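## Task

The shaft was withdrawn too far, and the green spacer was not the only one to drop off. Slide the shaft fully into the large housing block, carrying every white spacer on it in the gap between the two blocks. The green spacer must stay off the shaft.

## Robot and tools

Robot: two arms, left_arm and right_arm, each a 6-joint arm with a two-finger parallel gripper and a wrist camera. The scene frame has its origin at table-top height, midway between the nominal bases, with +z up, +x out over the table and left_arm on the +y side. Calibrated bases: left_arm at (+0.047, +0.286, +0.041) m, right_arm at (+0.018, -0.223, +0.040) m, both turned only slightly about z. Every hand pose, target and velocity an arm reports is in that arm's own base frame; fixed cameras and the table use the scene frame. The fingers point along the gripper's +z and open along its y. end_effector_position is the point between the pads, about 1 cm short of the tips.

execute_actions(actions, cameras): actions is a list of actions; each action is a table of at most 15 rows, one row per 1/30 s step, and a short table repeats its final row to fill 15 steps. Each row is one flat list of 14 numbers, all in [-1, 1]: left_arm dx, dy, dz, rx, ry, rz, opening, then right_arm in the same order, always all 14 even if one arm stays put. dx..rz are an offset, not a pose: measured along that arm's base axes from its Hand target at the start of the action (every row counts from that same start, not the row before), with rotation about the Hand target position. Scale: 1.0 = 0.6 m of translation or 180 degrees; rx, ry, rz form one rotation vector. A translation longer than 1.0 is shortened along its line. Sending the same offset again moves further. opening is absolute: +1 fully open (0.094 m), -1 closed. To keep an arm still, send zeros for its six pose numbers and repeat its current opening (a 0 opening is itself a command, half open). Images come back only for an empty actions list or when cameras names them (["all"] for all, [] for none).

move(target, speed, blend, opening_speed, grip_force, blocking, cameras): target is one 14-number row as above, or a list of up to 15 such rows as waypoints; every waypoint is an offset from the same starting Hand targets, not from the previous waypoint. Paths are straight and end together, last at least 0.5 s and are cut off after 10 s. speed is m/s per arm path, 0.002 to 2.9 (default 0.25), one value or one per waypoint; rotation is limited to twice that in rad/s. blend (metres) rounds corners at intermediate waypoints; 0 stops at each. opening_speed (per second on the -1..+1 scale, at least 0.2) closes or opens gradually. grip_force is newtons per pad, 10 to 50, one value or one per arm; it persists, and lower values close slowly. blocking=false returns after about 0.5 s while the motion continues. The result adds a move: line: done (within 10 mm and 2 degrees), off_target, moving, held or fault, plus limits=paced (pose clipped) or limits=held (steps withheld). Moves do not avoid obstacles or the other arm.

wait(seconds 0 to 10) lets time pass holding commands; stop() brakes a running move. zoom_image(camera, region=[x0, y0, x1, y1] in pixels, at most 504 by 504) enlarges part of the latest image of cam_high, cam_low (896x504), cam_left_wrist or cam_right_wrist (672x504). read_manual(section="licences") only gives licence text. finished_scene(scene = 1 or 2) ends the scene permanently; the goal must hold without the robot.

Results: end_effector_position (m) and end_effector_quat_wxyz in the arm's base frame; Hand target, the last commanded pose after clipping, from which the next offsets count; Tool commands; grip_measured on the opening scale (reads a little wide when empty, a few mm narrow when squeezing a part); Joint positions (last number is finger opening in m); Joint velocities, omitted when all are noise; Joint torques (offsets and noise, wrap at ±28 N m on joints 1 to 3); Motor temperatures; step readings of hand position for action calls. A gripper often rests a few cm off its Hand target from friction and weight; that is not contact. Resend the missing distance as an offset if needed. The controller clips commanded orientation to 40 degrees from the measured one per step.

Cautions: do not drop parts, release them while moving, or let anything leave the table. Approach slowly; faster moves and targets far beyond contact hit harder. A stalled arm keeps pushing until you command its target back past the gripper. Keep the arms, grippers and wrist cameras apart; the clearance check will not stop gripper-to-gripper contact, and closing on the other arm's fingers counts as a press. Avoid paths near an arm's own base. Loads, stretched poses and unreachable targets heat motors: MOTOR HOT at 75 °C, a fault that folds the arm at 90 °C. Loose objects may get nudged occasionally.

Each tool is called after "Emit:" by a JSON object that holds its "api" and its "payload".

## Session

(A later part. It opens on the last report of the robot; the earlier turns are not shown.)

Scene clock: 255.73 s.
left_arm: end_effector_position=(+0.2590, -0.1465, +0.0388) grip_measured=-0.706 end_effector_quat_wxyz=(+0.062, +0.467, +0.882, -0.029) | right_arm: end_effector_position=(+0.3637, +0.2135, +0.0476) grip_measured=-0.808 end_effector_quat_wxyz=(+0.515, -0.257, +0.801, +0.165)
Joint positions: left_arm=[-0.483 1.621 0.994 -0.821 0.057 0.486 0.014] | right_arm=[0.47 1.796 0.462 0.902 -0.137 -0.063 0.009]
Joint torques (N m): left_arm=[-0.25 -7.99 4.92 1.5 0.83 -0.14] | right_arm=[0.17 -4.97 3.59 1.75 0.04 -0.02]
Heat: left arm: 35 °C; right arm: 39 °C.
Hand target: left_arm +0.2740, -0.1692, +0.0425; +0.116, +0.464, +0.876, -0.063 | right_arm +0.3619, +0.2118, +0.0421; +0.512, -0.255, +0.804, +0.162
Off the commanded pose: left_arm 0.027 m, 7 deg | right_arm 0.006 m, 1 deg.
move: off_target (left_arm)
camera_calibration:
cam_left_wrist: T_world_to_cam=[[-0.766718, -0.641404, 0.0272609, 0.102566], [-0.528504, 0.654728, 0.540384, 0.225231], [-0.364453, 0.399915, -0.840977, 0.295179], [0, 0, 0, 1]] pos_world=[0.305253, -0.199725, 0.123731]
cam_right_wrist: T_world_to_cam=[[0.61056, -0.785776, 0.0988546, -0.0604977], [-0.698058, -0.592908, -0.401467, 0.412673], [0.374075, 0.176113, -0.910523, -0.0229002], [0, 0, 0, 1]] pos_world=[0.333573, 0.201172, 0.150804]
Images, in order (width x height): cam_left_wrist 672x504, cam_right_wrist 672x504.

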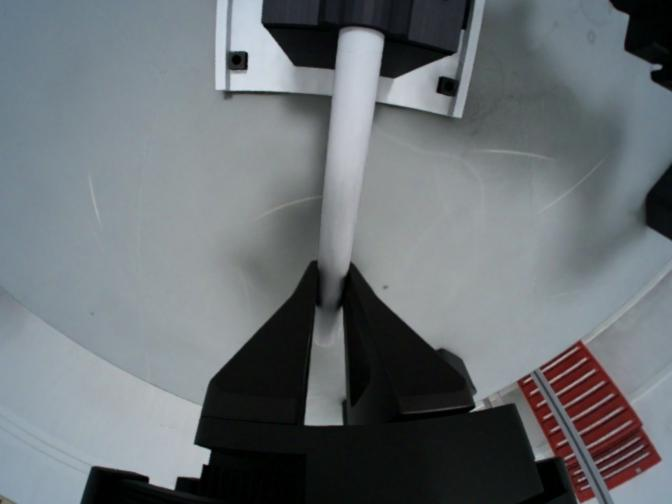

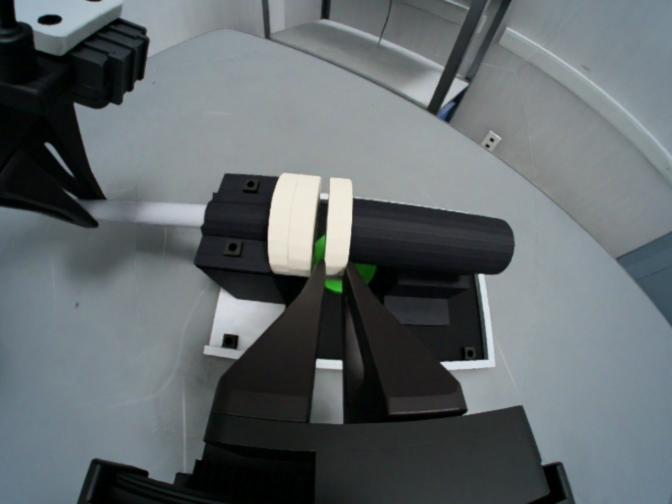

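Emit:
{"api": "move", "payload": {"target": [[-0.025,0.038,0,0.07,0.047,0,-1, 0,0,0,0,0,0,-0.95],[-0.025,0.038,0,0.07,0.047,0,-0.3, 0,0,0,0,0,0,-0.95],[-0.025,0.038,0.15,0.07,0.047,0,-0.3, 0,0,0,0,0,0,-0.95],[-0.05,0.15,0.2,0.07,0.047,0,-0.3, 0,0,0,0,0,0,-0.95]], "cameras": ["cam_right_wrist"], "speed": 0.1}}

Emit:
{"api": "zoom_image", "payload": {"camera": "cam_right_wrist", "region": [200, 165, 380, 285]}}

Scene clock: 265.57 s.
left_arm: end_effector_position=(+0.2499, -0.0822, +0.1583) grip_measured=-0.302 end_effector_quat_wxyz=(-0.001, +0.466, +0.885, +0.000) | right_arm: end_effector_position=(+0.3637, +0.2135, +0.0476) grip_measured=-0.808 end_effector_quat_wxyz=(+0.515, -0.257, +0.801, +0.165)
Joint positions: left_arm=[-0.321 1.544 1.408 -1.437 0.001 0.649 0.033] | right_arm=[0.47 1.796 0.462 0.902 -0.137 -0.063 0.009]
Joint torques (N m): left_arm=[0.36 -8.35 5.12 0.09 0 0.05] | right_arm=[0.2 -5 3.59 1.74 0.04 -0.02]
Heat: left arm: 35 °C; right arm: 39 °C.
Hand target: left_arm +0.2440, -0.0792, +0.1624; -0.001, +0.468, +0.884, +0.000 | right_arm +0.3619, +0.2118, +0.0421; +0.512, -0.255, +0.804, +0.162
Off the commanded pose: left_arm 0.008 m, 0 deg | right_arm 0.006 m, 1 deg.
move: done
camera_calibration:
cam_right_wrist: T_world_to_cam=[[0.61056, -0.785776, 0.0988546, -0.0604977], [-0.698058, -0.592908, -0.401467, 0.412673], [0.374075, 0.176113, -0.910523, -0.0229002], [0, 0, 0, 1]] pos_world=[0.333573, 0.201172, 0.150804]
Images, in order (width x height): cam_right_wrist 672x504.

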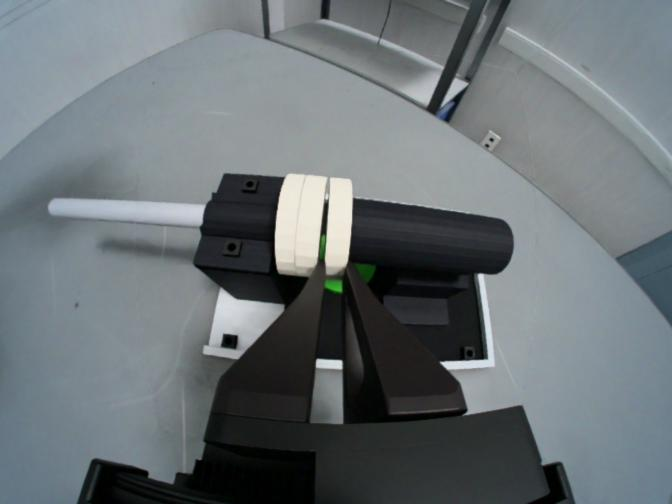

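Scaled by 2.800 from the camera's 672x504 image, which has a finer 960x720 frame.

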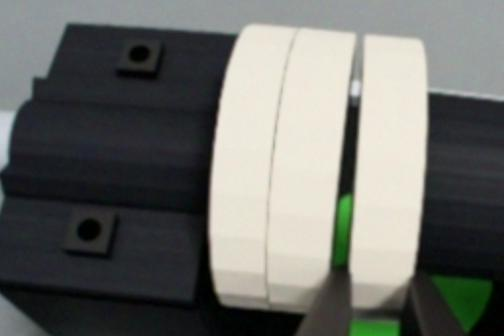

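Emit:
{"api": "wait", "payload": {"seconds": 0.1, "cameras": ["all"]}}

Emit:
{"api": "zoom_image", "payload": {"camera": "cam_low", "region": [350, 225, 440, 300]}}

Emit:
{"api": "zoom_image", "payload": {"camera": "cam_right_wrist", "region": [270, 165, 370, 305]}}

Emit:
{"api": "zoom_image", "payload": {"camera": "cam_left_wrist", "region": [200, 0, 500, 250]}}

Scene clock: 266.87 s.
left_arm: end_effector_position=(+0.2498, -0.0821, +0.1583) grip_measured=-0.302 end_effector_quat_wxyz=(-0.001, +0.466, +0.885, +0.000) | right_arm: end_effector_position=(+0.3637, +0.2135, +0.0476) grip_measured=-0.808 end_effector_quat_wxyz=(+0.515, -0.257, +0.801, +0.165)
Joint positions: left_arm=[-0.321 1.544 1.408 -1.438 0.001 0.649 0.033] | right_arm=[0.47 1.796 0.462 0.902 -0.137 -0.063 0.009]
Joint torques (N m): left_arm=[0.4 -8.29 5.08 0.12 0 0.03] | right_arm=[0.18 -5.01 3.6 1.76 0.04 -0.02]
Heat: left arm: 35 °C; right arm: 39 °C.
Hand target: left_arm +0.2439, -0.0792, +0.1624; -0.001, +0.467, +0.884, -0.001 | right_arm +0.3619, +0.2118, +0.0421; +0.512, -0.255, +0.804, +0.162
Tool commands: left_gripper/opening=-0.3 right_gripper/opening=-0.95
Off the commanded pose: left_arm 0.008 m, 0 deg | right_arm 0.006 m, 1 deg.
wait: 0.10 s; at rest from the start
camera_calibration:
cam_left_wrist: T_world_to_cam=[[-0.76265, -0.646418, 0.0225407, 0.132823], [-0.479616, 0.58855, 0.650828, 0.0785683], [-0.433973, 0.485543, -0.75889, 0.377936], [0, 0, 0, 1]] pos_world=[0.302994, -0.143886, 0.232683]
cam_right_wrist: T_world_to_cam=[[0.61056, -0.785776, 0.0988546, -0.0604977], [-0.698058, -0.592908, -0.401467, 0.412673], [0.374075, 0.176113, -0.910523, -0.0229002], [0, 0, 0, 1]] pos_world=[0.333573, 0.201172, 0.150804]

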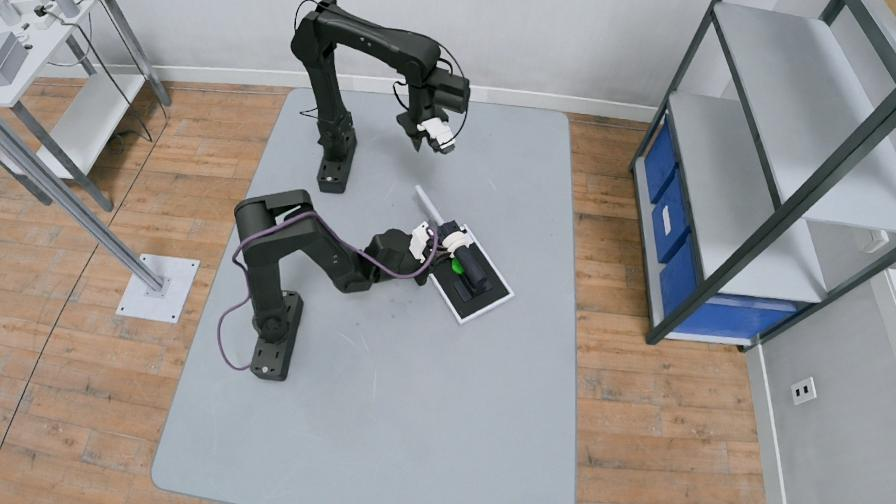

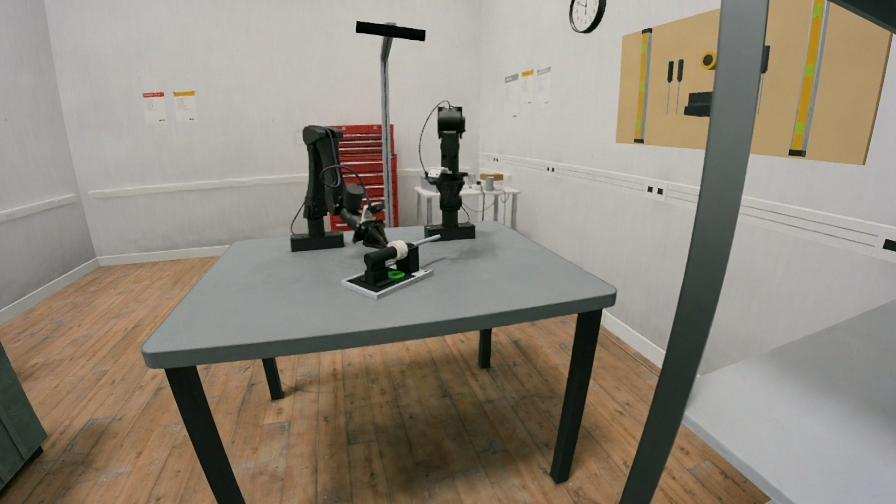

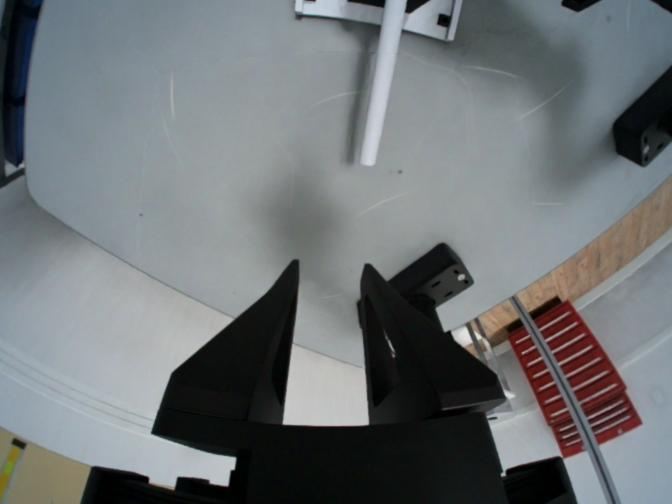

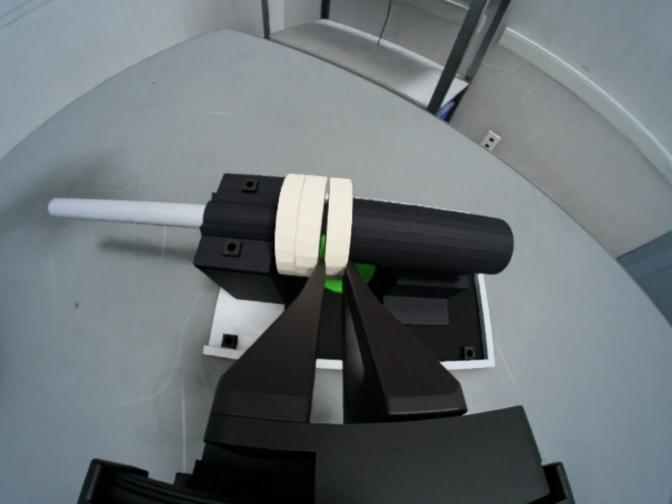

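Scaled by 5.600 from the camera's 896x504 image, which has a finer 1280x720 frame.

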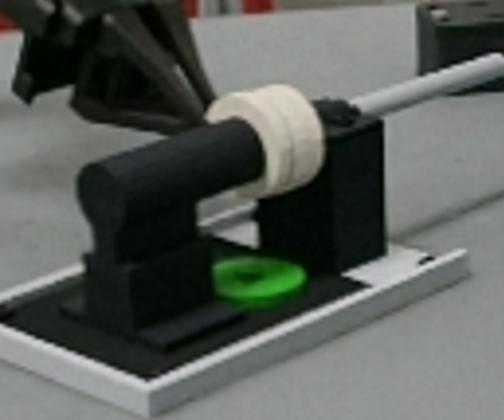

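Scaled by 3.600 from the camera's 672x504 image, which has a finer 960x720 frame.

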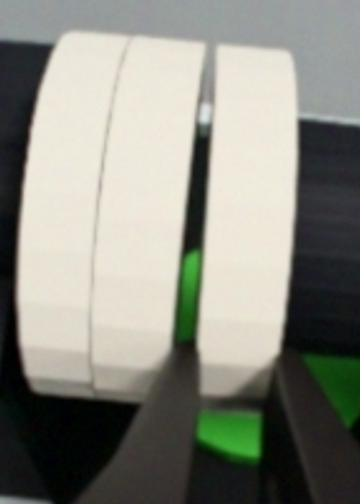

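Scaled by 1.680 from the camera's 672x504 image, which has a finer 960x720 frame.

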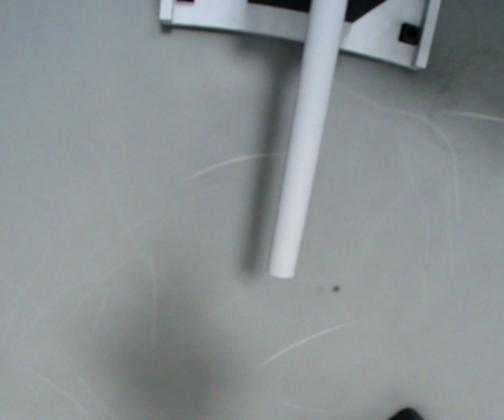

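Emit:
{"api": "move", "payload": {"target": [[0,0,0,0,0,0,-0.3, 0.006,0.0035,-0.035,0,0,0,-0.95],[0,0,0,0,0,0,-0.3, 0.0125,0.0065,-0.069,0,0,0,-0.95]], "cameras": ["cam_right_wrist"], "speed": 0.05, "blend": [0.003,0]}}

Emit:
{"api": "zoom_image", "payload": {"camera": "cam_right_wrist", "region": [220, 80, 440, 300]}}

Scene clock: 269.53 s.
left_arm: end_effector_position=(+0.2498, -0.0821, +0.1583) grip_measured=-0.302 end_effector_quat_wxyz=(-0.001, +0.466, +0.885, +0.000) | right_arm: end_effector_position=(+0.3687, +0.2160, +0.0079) grip_measured=-0.808 end_effector_quat_wxyz=(+0.519, -0.256, +0.798, +0.166)
Joint positions: left_arm=[-0.321 1.544 1.408 -1.438 0.001 0.649 0.033] | right_arm=[0.47 2.034 0.47 1.142 -0.137 -0.063 0.009]
Joint torques (N m): left_arm=[0.34 -8.23 5.2 0.11 0.03 0.1] | right_arm=[0.23 -5.37 3.97 1.58 0.04 -0.01]
Heat: left arm: 34 °C; right arm: 39 °C.
Hand target: left_arm +0.2439, -0.0792, +0.1624; -0.001, +0.467, +0.884, -0.001 | right_arm +0.3694, +0.2158, +0.0008; +0.512, -0.255, +0.804, +0.162
Off the commanded pose: left_arm 0.008 m, 0 deg | right_arm 0.007 m, 1 deg.
move: done
camera_calibration:
cam_right_wrist: T_world_to_cam=[[0.609772, -0.786181, 0.100489, -0.0572468], [-0.694767, -0.591222, -0.40958, 0.400242], [0.381415, 0.179934, -0.906723, -0.0648113], [0, 0, 0, 1]] pos_world=[0.337702, 0.203287, 0.110918]
Images, in order (width x height): cam_right_wrist 672x504.

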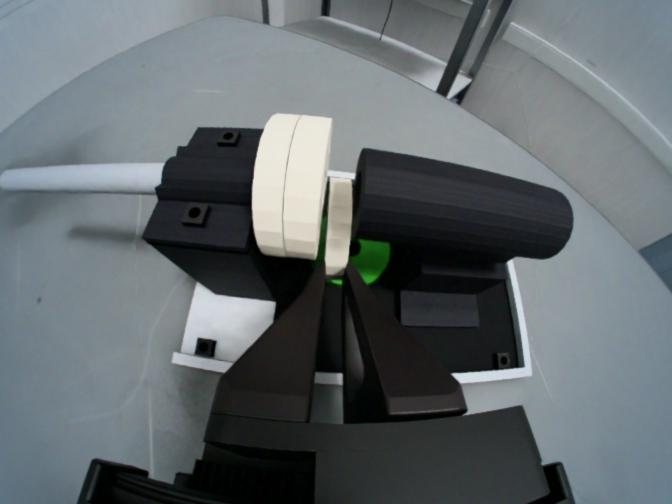

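Scaled by 2.291 from the camera's 672x504 image, which has a finer 960x720 frame.

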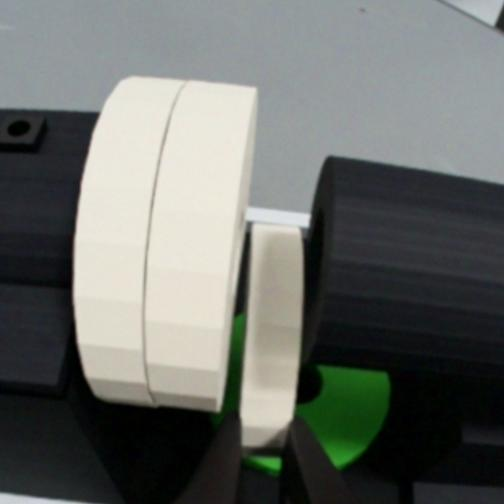

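Emit:
{"api": "move", "payload": {"target": [[-0.04,0.2,0.03,0,0,0,-0.3, 0,0,0,0,0,0,-0.6],[-0.04,0.2,0.03,0,0,0,-0.3, -0.0817,-0.058,0.05,0,0,0,-0.6],[-0.04,0.2,0.03,0,0,0,-0.3, -0.0157,-0.043,0.2987,-0.284,0.05,0.4684,0.5],[-0.04,0.2,0.03,0,0,0,-0.3, 0.0673,-0.0057,0.132,-0.284,0.05,0.4684,1]], "cameras": ["cam_right_wrist","cam_low"], "speed": 0.2, "blend": [0,0.01,0.02,0]}}

Emit:
{"api": "zoom_image", "payload": {"camera": "cam_right_wrist", "region": [220, 120, 460, 360]}}

Emit:
{"api": "zoom_image", "payload": {"camera": "cam_low", "region": [350, 205, 440, 300]}}

Scene clock: 280.93 s.
left_arm: end_effector_position=(+0.2240, +0.0424, +0.1740) grip_measured=-0.302 end_effector_quat_wxyz=(-0.008, +0.467, +0.884, +0.001) | right_arm: end_effector_position=(+0.4125, +0.2106, +0.0830) grip_measured=+0.998 end_effector_quat_wxyz=(-0.079, +0.873, -0.463, -0.133)
Joint positions: left_arm=[0.174 1.43 1.367 -1.52 -0.011 1.145 0.033] | right_arm=[0.353 2.468 2.393 -1.558 -0.305 -1.822 0.094]
Joint torques (N m): left_arm=[0.39 -6.99 6.04 0.08 0.11 0.08] | right_arm=[0.64 -10.54 6.98 -0.23 -0.18 -0.15]
Heat: left arm: 34 °C; right arm: 38 °C.
Hand target: left_arm +0.2199, +0.0408, +0.1803; -0.001, +0.467, +0.884, -0.001 | right_arm +0.4097, +0.2124, +0.0799; -0.072, +0.876, -0.456, -0.140
Off the commanded pose: left_arm 0.008 m, 1 deg | right_arm 0.004 m, 1 deg.
joint sent to its limit (right arm) — joint 4 (wrist pitch), lower limit. The joint targets still meet the commanded pose.
move: done; blend cut to 0 m at target 3; target 3's new opening was sent with right_arm's hand 0.003 m and 8 deg from that target
camera_calibration:
cam_right_wrist: T_world_to_cam=[[0.768541, 0.637742, 0.0512764, -0.457083], [0.567449, -0.71646, 0.405815, -0.103832], [0.295543, -0.282789, -0.912516, 0.120882], [0, 0, 0, 1]] pos_world=[0.374481, 0.251294, 0.175881]
Images, in order (width x height): cam_low 896x504, cam_right_wrist 672x504.

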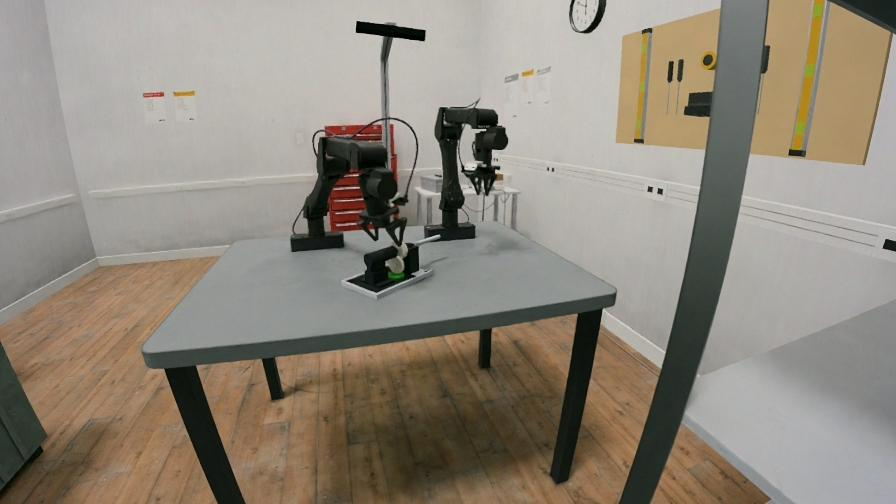

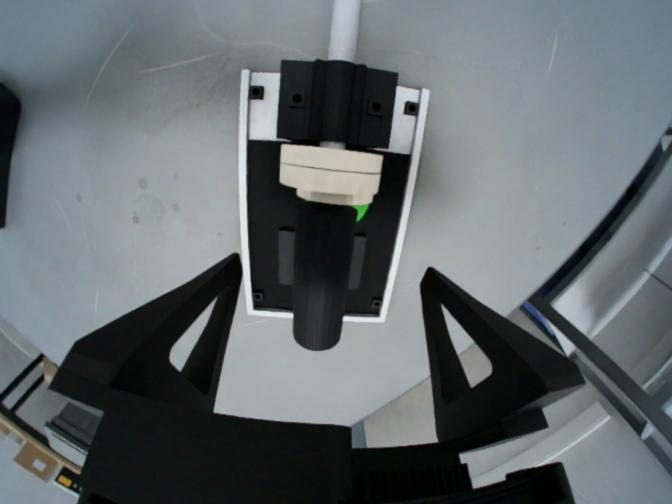

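Scaled by 2.100 from the camera's 672x504 image, which has a finer 960x720 frame.

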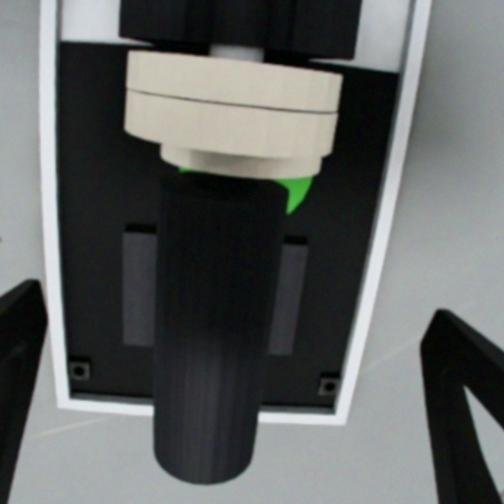

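Scaled by 5.305 from the camera's 896x504 image, which has a finer 1280x720 frame.

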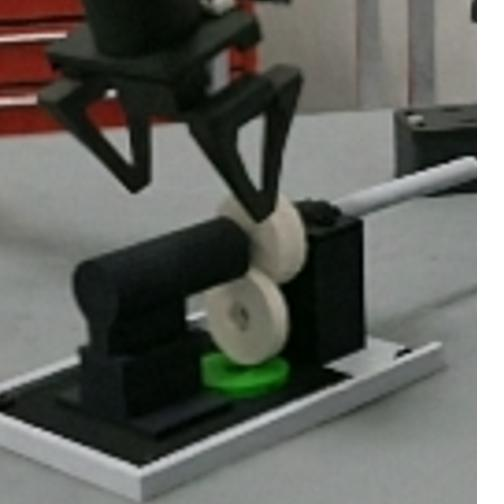

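Emit:
{"api": "move", "payload": {"target": [0,0,0,0,0,0,-0.3, -0.014,0.021,-0.085,0.0182,0.0128,0,1], "cameras": ["cam_right_wrist"], "speed": 0.1}}

Emit:
{"api": "zoom_image", "payload": {"camera": "cam_right_wrist", "region": [220, 120, 460, 360]}}

Scene clock: 284.07 s.
left_arm: end_effector_position=(+0.2240, +0.0424, +0.1740) grip_measured=-0.302 end_effector_quat_wxyz=(-0.008, +0.467, +0.884, +0.001) | right_arm: end_effector_position=(+0.4063, +0.2198, +0.0336) grip_measured=+0.998 end_effector_quat_wxyz=(-0.085, +0.870, -0.460, -0.157)
Joint positions: left_arm=[0.174 1.43 1.367 -1.52 -0.011 1.145 0.033] | right_arm=[0.359 2.468 2.185 -1.373 -0.35 -1.824 0.094]
Joint torques (N m): left_arm=[0.39 -6.91 6.2 0.09 0.11 0.03] | right_arm=[0.61 -11.28 4.63 -0.06 -0.43 -0.14]
Heat: left arm: 34 °C; right arm: 37 °C.
Hand target: left_arm +0.2199, +0.0408, +0.1803; -0.001, +0.467, +0.884, -0.001 | right_arm +0.4014, +0.2249, +0.0289; -0.087, +0.871, -0.453, -0.170
Off the commanded pose: left_arm 0.008 m, 1 deg | right_arm 0.009 m, 2 deg.
move: done
camera_calibration:
cam_right_wrist: T_world_to_cam=[[0.767312, 0.639729, 0.0444901, -0.455328], [0.584998, -0.726708, 0.360101, -0.077], [0.262698, -0.250283, -0.931852, 0.0870608], [0, 0, 0, 1]] pos_world=[0.371552, 0.25712, 0.129113]
Images, in order (width x height): cam_right_wrist 672x504.

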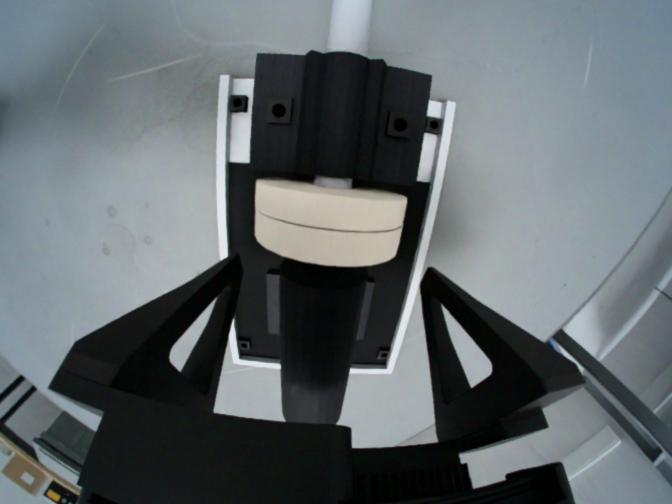

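Scaled by 2.100 from the camera's 672x504 image, which has a finer 960x720 frame.

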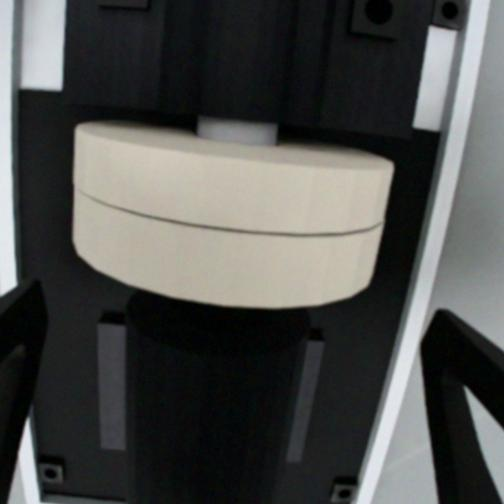

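Emit:
{"api": "move", "payload": {"target": [0,0,0,0,0,0,-0.3, -0.0085,0.0155,-0.056,0,0,0,0.7], "cameras": ["cam_right_wrist","cam_low"], "speed": 0.1}}

Emit:
{"api": "zoom_image", "payload": {"camera": "cam_low", "region": [350, 205, 440, 300]}}

Scene clock: 285.47 s.
left_arm: end_effector_position=(+0.2240, +0.0424, +0.1740) grip_measured=-0.302 end_effector_quat_wxyz=(-0.008, +0.467, +0.884, +0.001) | right_arm: end_effector_position=(+0.4000, +0.2283, +0.0089) grip_measured=+0.701 end_effector_quat_wxyz=(-0.086, +0.872, -0.454, -0.159)
Joint positions: left_arm=[0.174 1.43 1.367 -1.52 -0.011 1.145 0.033] | right_arm=[0.38 2.468 2.086 -1.27 -0.355 -1.816 0.08]
Joint torques (N m): left_arm=[0.43 -6.93 6.09 0.12 0.1 0.05] | right_arm=[0.8 -10.4 3.56 0.23 -0.41 0]
Heat: left arm: 34 °C; right arm: 37 °C.
Hand target: left_arm +0.2199, +0.0408, +0.1803; -0.001, +0.467, +0.884, -0.001 | right_arm +0.3963, +0.2343, -0.0047; -0.088, +0.871, -0.453, -0.170
Off the commanded pose: left_arm 0.008 m, 1 deg | right_arm 0.015 m, 1 deg.
move: off_target (right_arm)
camera_calibration:
cam_right_wrist: T_world_to_cam=[[0.758697, 0.649762, 0.0467678, -0.453736], [0.594954, -0.720362, 0.356522, -0.0636644], [0.265344, -0.242667, -0.933116, 0.0650388], [0, 0, 0, 1]] pos_world=[0.364868, 0.264742, 0.104607]
Images, in order (width x height): cam_low 896x504, cam_right_wrist 672x504.

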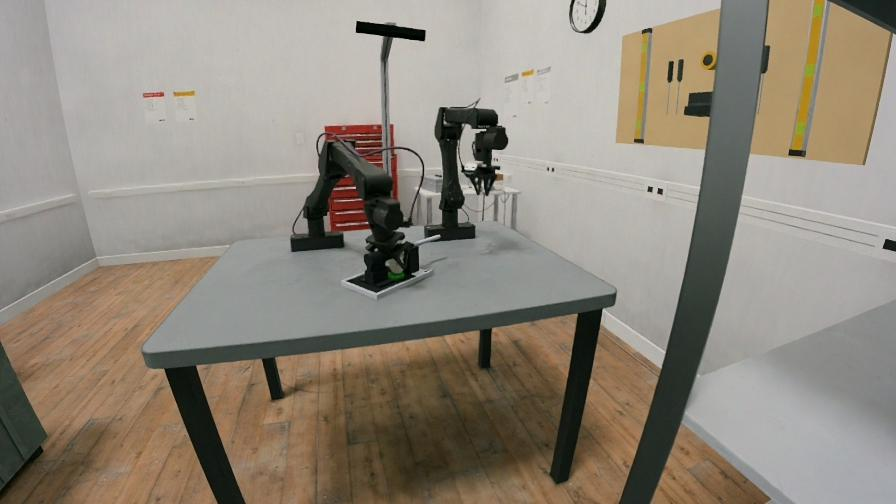

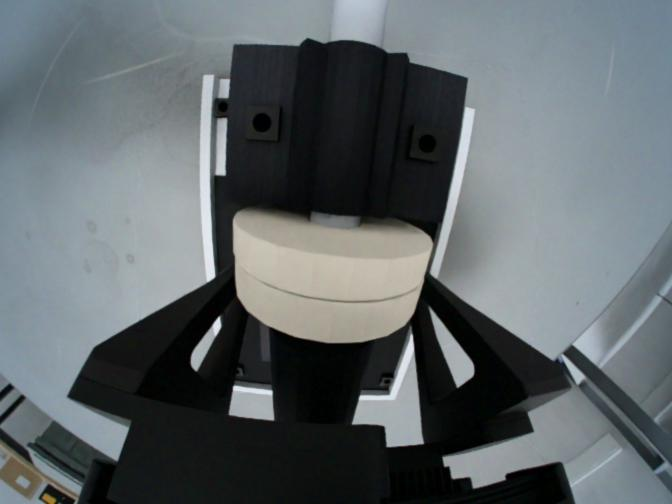

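Scaled by 5.305 from the camera's 896x504 image, which has a finer 1280x720 frame.

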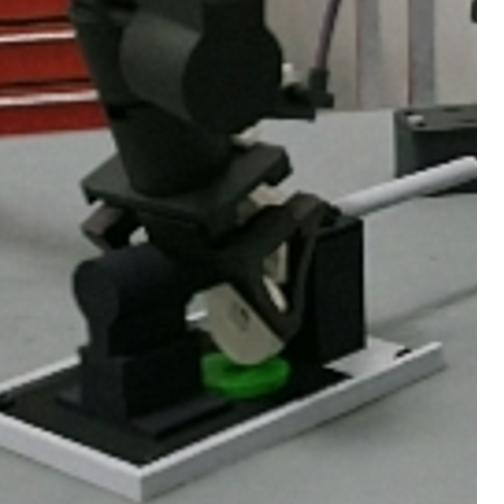

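Emit:
{"api": "move", "payload": {"target": [[0,0,0,0,0,0,-0.3, 0,0,0,0,0,0,0.3],[0,0,0,0,0,0,-0.3, 0,0,0,0,0,0,0.0]], "cameras": ["cam_right_wrist","cam_low"], "speed": 0.1, "opening_speed": 0.4, "grip_force": [50,15]}}

Emit:
{"api": "zoom_image", "payload": {"camera": "cam_low", "region": [350, 205, 440, 300]}}

Scene clock: 289.03 s.
left_arm: end_effector_position=(+0.2240, +0.0424, +0.1740) grip_measured=-0.302 end_effector_quat_wxyz=(-0.008, +0.467, +0.884, +0.001) | right_arm: end_effector_position=(+0.4059, +0.2309, +0.0086) grip_measured=+0.176 end_effector_quat_wxyz=(-0.096, +0.874, -0.452, -0.151)
Joint positions: left_arm=[0.174 1.43 1.367 -1.52 -0.011 1.145 0.033] | right_arm=[0.38 2.468 2.086 -1.244 -0.356 -1.816 0.055]
Joint torques (N m): left_arm=[0.5 -7.01 6.13 0.1 0.11 0.08] | right_arm=[0.77 -10.48 3.66 0.05 -0.37 0.01]
Heat: left arm: 33 °C; right arm: 36 °C.
Hand target: left_arm +0.2199, +0.0408, +0.1803; -0.001, +0.467, +0.884, -0.001 | right_arm +0.3963, +0.2342, -0.0047; -0.088, +0.871, -0.453, -0.170
Off the commanded pose: left_arm 0.008 m, 1 deg | right_arm 0.017 m, 2 deg.
grip_force (N): 50, 15
move: off_target (right_arm); target 2's new opening was sent with right_arm's hand 0.018 m and 3 deg from that target
camera_calibration:
cam_right_wrist: T_world_to_cam=[[0.757532, 0.64879, 0.0722303, -0.459377], [0.58592, -0.724534, 0.362973, -0.0606343], [0.287826, -0.232642, -0.928996, 0.0523308], [0, 0, 0, 1]] pos_world=[0.368457, 0.266282, 0.103805]
Images, in order (width x height): cam_low 896x504, cam_right_wrist 672x504.

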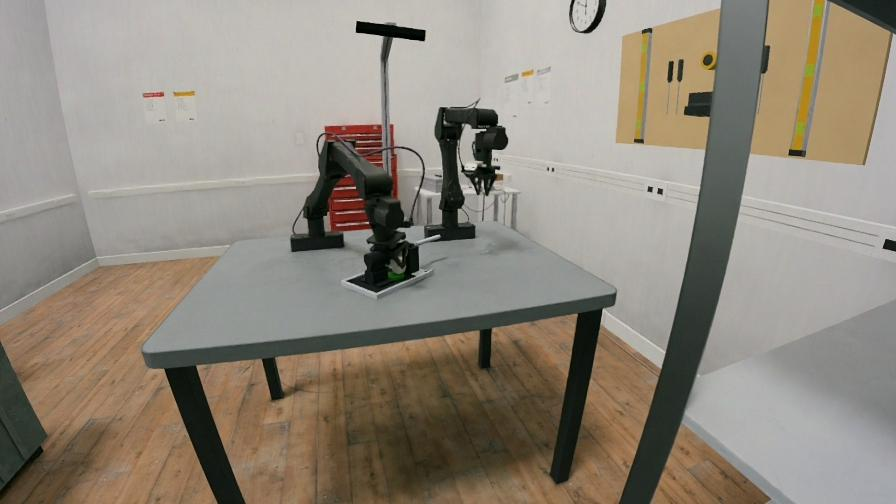

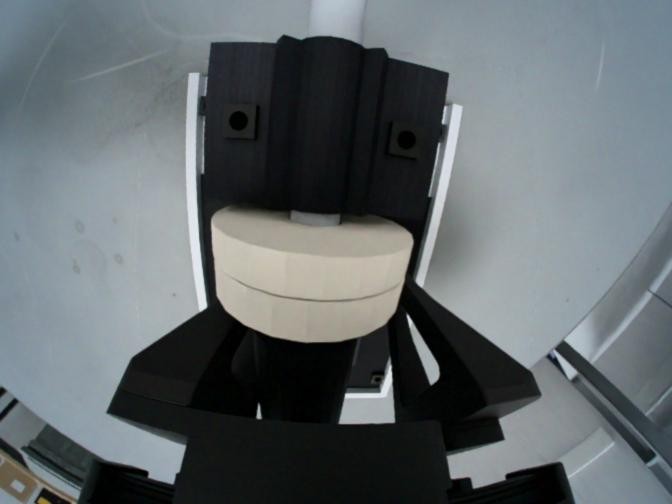

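Scaled by 5.305 from the camera's 896x504 image, which has a finer 1280x720 frame.

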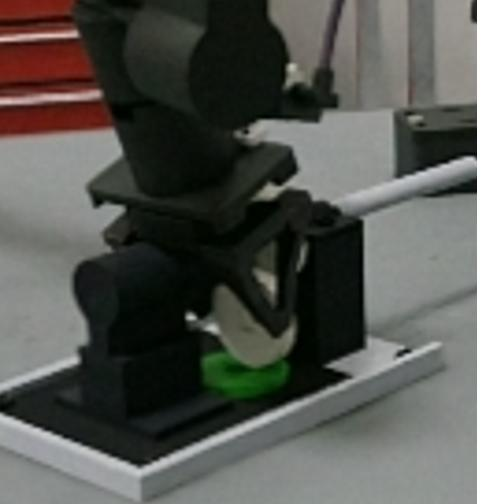

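Emit:
{"api": "move", "payload": {"target": [0,0,0,0,0,0,-0.3, 0.004,0.004,0,0,0,0,0.0], "cameras": ["cam_right_wrist","cam_low"], "speed": 0.1, "grip_force": [50,40]}}

Emit:
{"api": "zoom_image", "payload": {"camera": "cam_low", "region": [350, 205, 440, 300]}}

Scene clock: 290.77 s.
left_arm: end_effector_position=(+0.2240, +0.0424, +0.1740) grip_measured=-0.302 end_effector_quat_wxyz=(-0.008, +0.467, +0.884, +0.001) | right_arm: end_effector_position=(+0.4050, +0.2315, +0.0090) grip_measured=+0.148 end_effector_quat_wxyz=(-0.095, +0.874, -0.452, -0.152)
Joint positions: left_arm=[0.174 1.43 1.367 -1.52 -0.011 1.145 0.033] | right_arm=[0.382 2.468 2.087 -1.247 -0.356 -1.816 0.054]
Joint torques (N m): left_arm=[0.42 -6.97 6.13 0.07 0.11 0.06] | right_arm=[0.87 -9.47 5.53 -0.03 -0.39 0.04]
Heat: left arm: 33 °C; right arm: 36 °C.
Hand target: left_arm +0.2199, +0.0408, +0.1803; -0.001, +0.467, +0.884, -0.001 | right_arm +0.3988, +0.2365, -0.0047; -0.088, +0.871, -0.453, -0.170
Off the commanded pose: left_arm 0.008 m, 1 deg | right_arm 0.016 m, 2 deg.
grip_force (N): 50, 40
move: off_target (right_arm)
camera_calibration:
cam_right_wrist: T_world_to_cam=[[0.756471, 0.650265, 0.0700527, -0.45896], [0.588042, -0.723121, 0.362357, -0.0609673], [0.286285, -0.232919, -0.929403, 0.0537563], [0, 0, 0, 1]] pos_world=[0.367652, 0.26688, 0.104205]
Images, in order (width x height): cam_low 896x504, cam_right_wrist 672x504.

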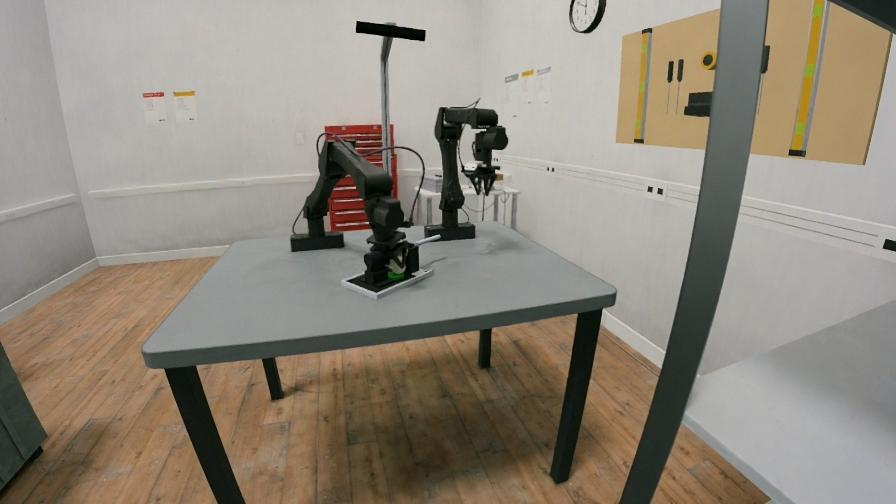

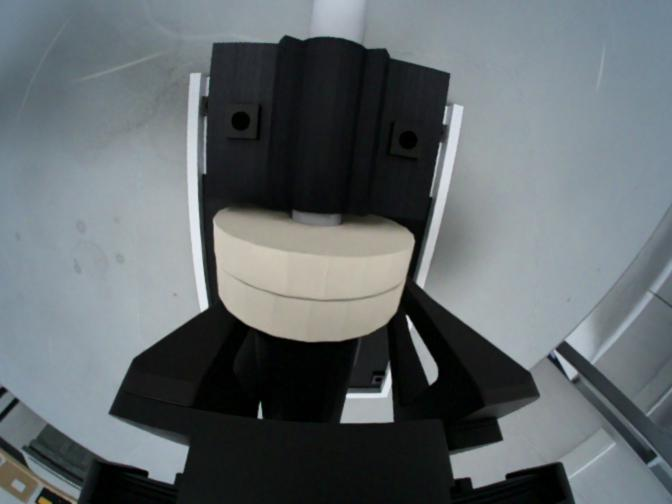

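Scaled by 5.305 from the camera's 896x504 image, which has a finer 1280x720 frame.

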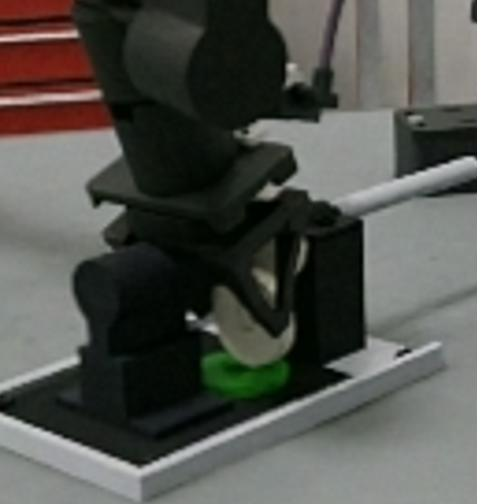

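Emit:
{"api": "move", "payload": {"target": [0,0,0,0,0,0,-0.3, 0.0,0.0,0.045,0,0,0,-0.1], "cameras": ["cam_right_wrist","cam_low"], "speed": 0.05, "grip_force": [50,50]}}

Emit:
{"api": "zoom_image", "payload": {"camera": "cam_low", "region": [350, 205, 440, 300]}}

Emit:
{"api": "zoom_image", "payload": {"camera": "cam_right_wrist", "region": [200, 180, 440, 420]}}

Scene clock: 292.40 s.
left_arm: end_effector_position=(+0.2240, +0.0424, +0.1740) grip_measured=-0.302 end_effector_quat_wxyz=(-0.008, +0.467, +0.884, +0.001) | right_arm: end_effector_position=(+0.4018, +0.2315, +0.0225) grip_measured=+0.134 end_effector_quat_wxyz=(-0.088, +0.874, -0.452, -0.158)
Joint positions: left_arm=[0.174 1.43 1.367 -1.52 -0.011 1.145 0.033] | right_arm=[0.385 2.468 2.14 -1.318 -0.356 -1.816 0.053]
Joint torques (N m): left_arm=[0.46 -6.9 6.02 0.08 0.13 0.02] | right_arm=[0.64 -10.77 7.32 -0.26 -0.4 0.03]
Heat: left arm: 33 °C; right arm: 36 °C.
Hand target: left_arm +0.2199, +0.0408, +0.1803; -0.001, +0.467, +0.884, -0.001 | right_arm +0.3987, +0.2366, +0.0223; -0.087, +0.871, -0.453, -0.170
Off the commanded pose: left_arm 0.008 m, 1 deg | right_arm 0.006 m, 1 deg.
move: done
camera_calibration:
cam_right_wrist: T_world_to_cam=[[0.755964, 0.652464, 0.0529967, -0.457442], [0.59578, -0.719308, 0.357271, -0.0678635], [0.271227, -0.238509, -0.932496, 0.0746557], [0, 0, 0, 1]] pos_world=[0.365993, 0.267456, 0.118105]
Images, in order (width x height): cam_low 896x504, cam_right_wrist 672x504.

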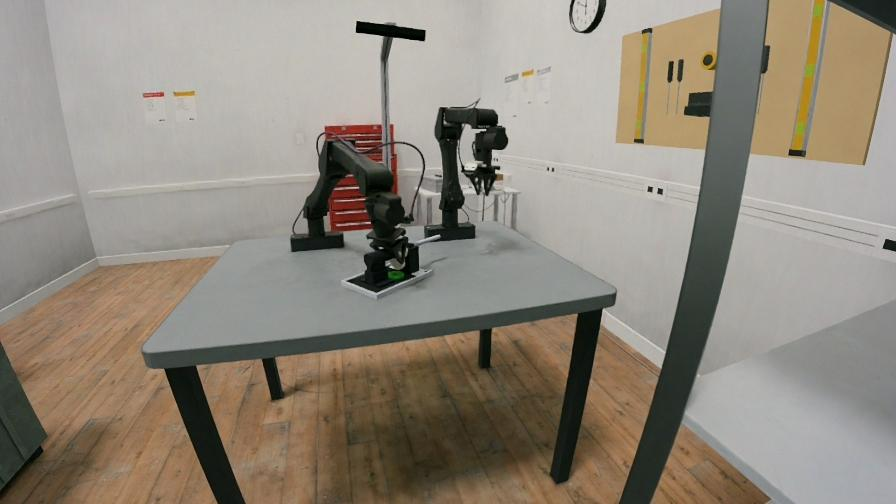

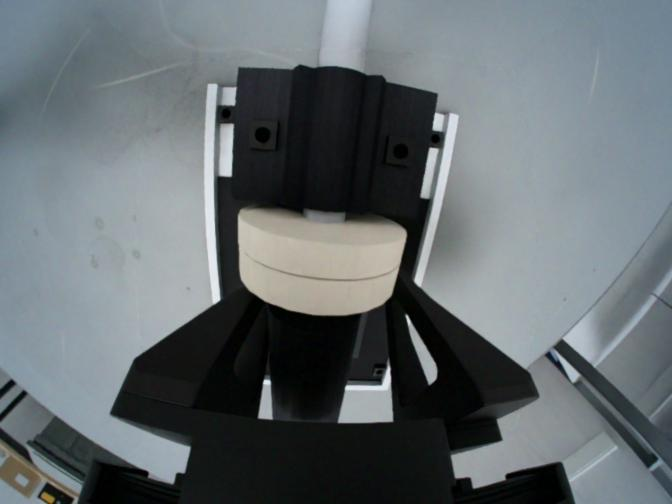

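Scaled by 5.305 from the camera's 896x504 image, which has a finer 1280x720 frame.

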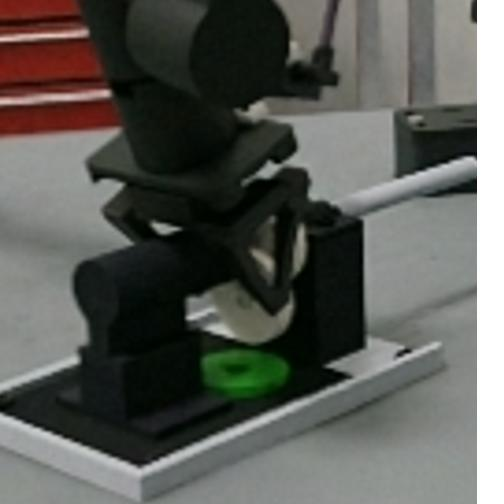

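Scaled by 2.100 from the camera's 672x504 image, which has a finer 960x720 frame.

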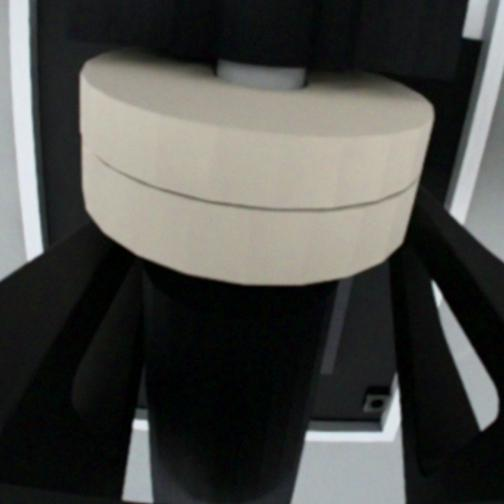

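Emit:
{"api": "move", "payload": {"target": [0,0,0,0,0,0,-0.3, -0.004,-0.003,0.025,0,0,0,-0.1], "cameras": ["cam_right_wrist","cam_low"], "speed": 0.05}}

Emit:
{"api": "zoom_image", "payload": {"camera": "cam_low", "region": [350, 205, 440, 300]}}

Emit:
{"api": "zoom_image", "payload": {"camera": "cam_right_wrist", "region": [200, 180, 440, 420]}}

Scene clock: 293.97 s.
left_arm: end_effector_position=(+0.2240, +0.0424, +0.1740) grip_measured=-0.302 end_effector_quat_wxyz=(-0.008, +0.467, +0.884, +0.001) | right_arm: end_effector_position=(+0.3975, +0.2297, +0.0282) grip_measured=+0.134 end_effector_quat_wxyz=(-0.080, +0.872, -0.453, -0.165)
Joint positions: left_arm=[0.174 1.43 1.367 -1.52 -0.011 1.145 0.033] | right_arm=[0.385 2.468 2.161 -1.36 -0.356 -1.816 0.053]
Joint torques (N m): left_arm=[0.27 -6.93 6.05 0.1 0.14 0.05] | right_arm=[0.47 -12.3 7.31 -0.33 -0.4 0.02]
Heat: left arm: 33 °C; right arm: 35 °C.
Hand target: left_arm +0.2199, +0.0408, +0.1803; -0.001, +0.467, +0.884, -0.001 | right_arm +0.3964, +0.2349, +0.0373; -0.088, +0.871, -0.453, -0.170
Off the commanded pose: left_arm 0.008 m, 1 deg | right_arm 0.011 m, 1 deg.
move: off_target (right_arm)
camera_calibration:
cam_right_wrist: T_world_to_cam=[[0.756852, 0.652762, 0.0328144, -0.453185], [0.602723, -0.716491, 0.351236, -0.071764], [0.252784, -0.246055, -0.935712, 0.0899098], [0, 0, 0, 1]] pos_world=[0.36352, 0.266526, 0.124207]
Images, in order (width x height): cam_low 896x504, cam_right_wrist 672x504.

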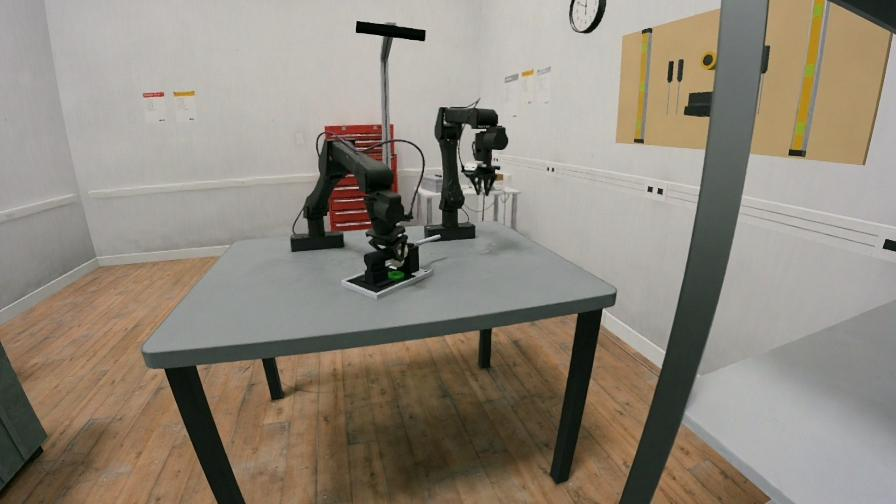

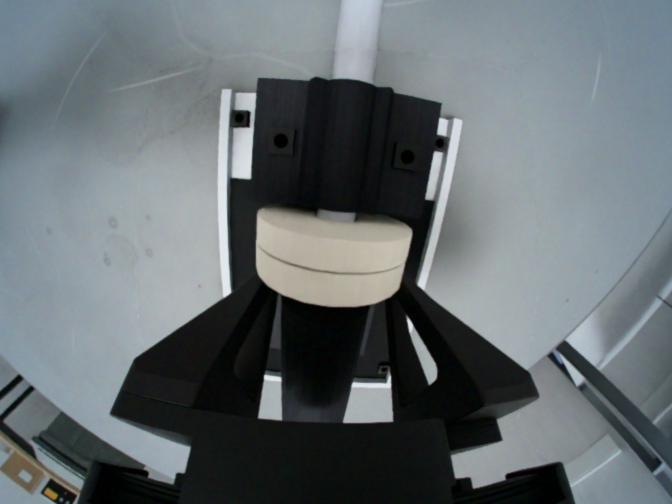

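Scaled by 5.305 from the camera's 896x504 image, which has a finer 1280x720 frame.

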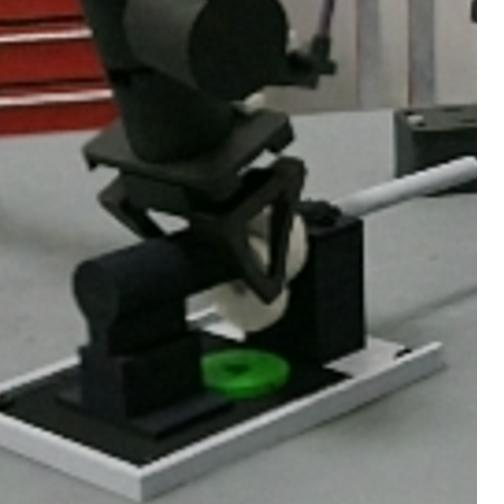

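Scaled by 2.100 from the camera's 672x504 image, which has a finer 960x720 frame.

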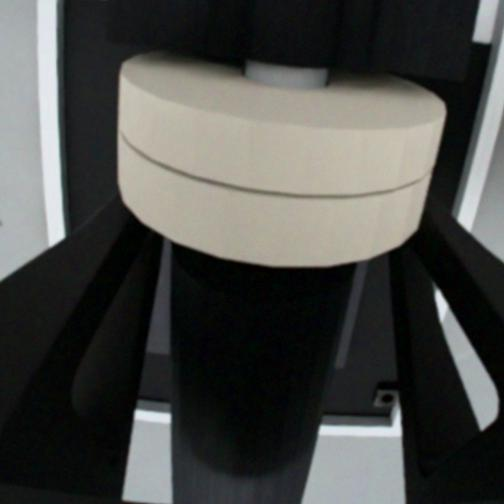

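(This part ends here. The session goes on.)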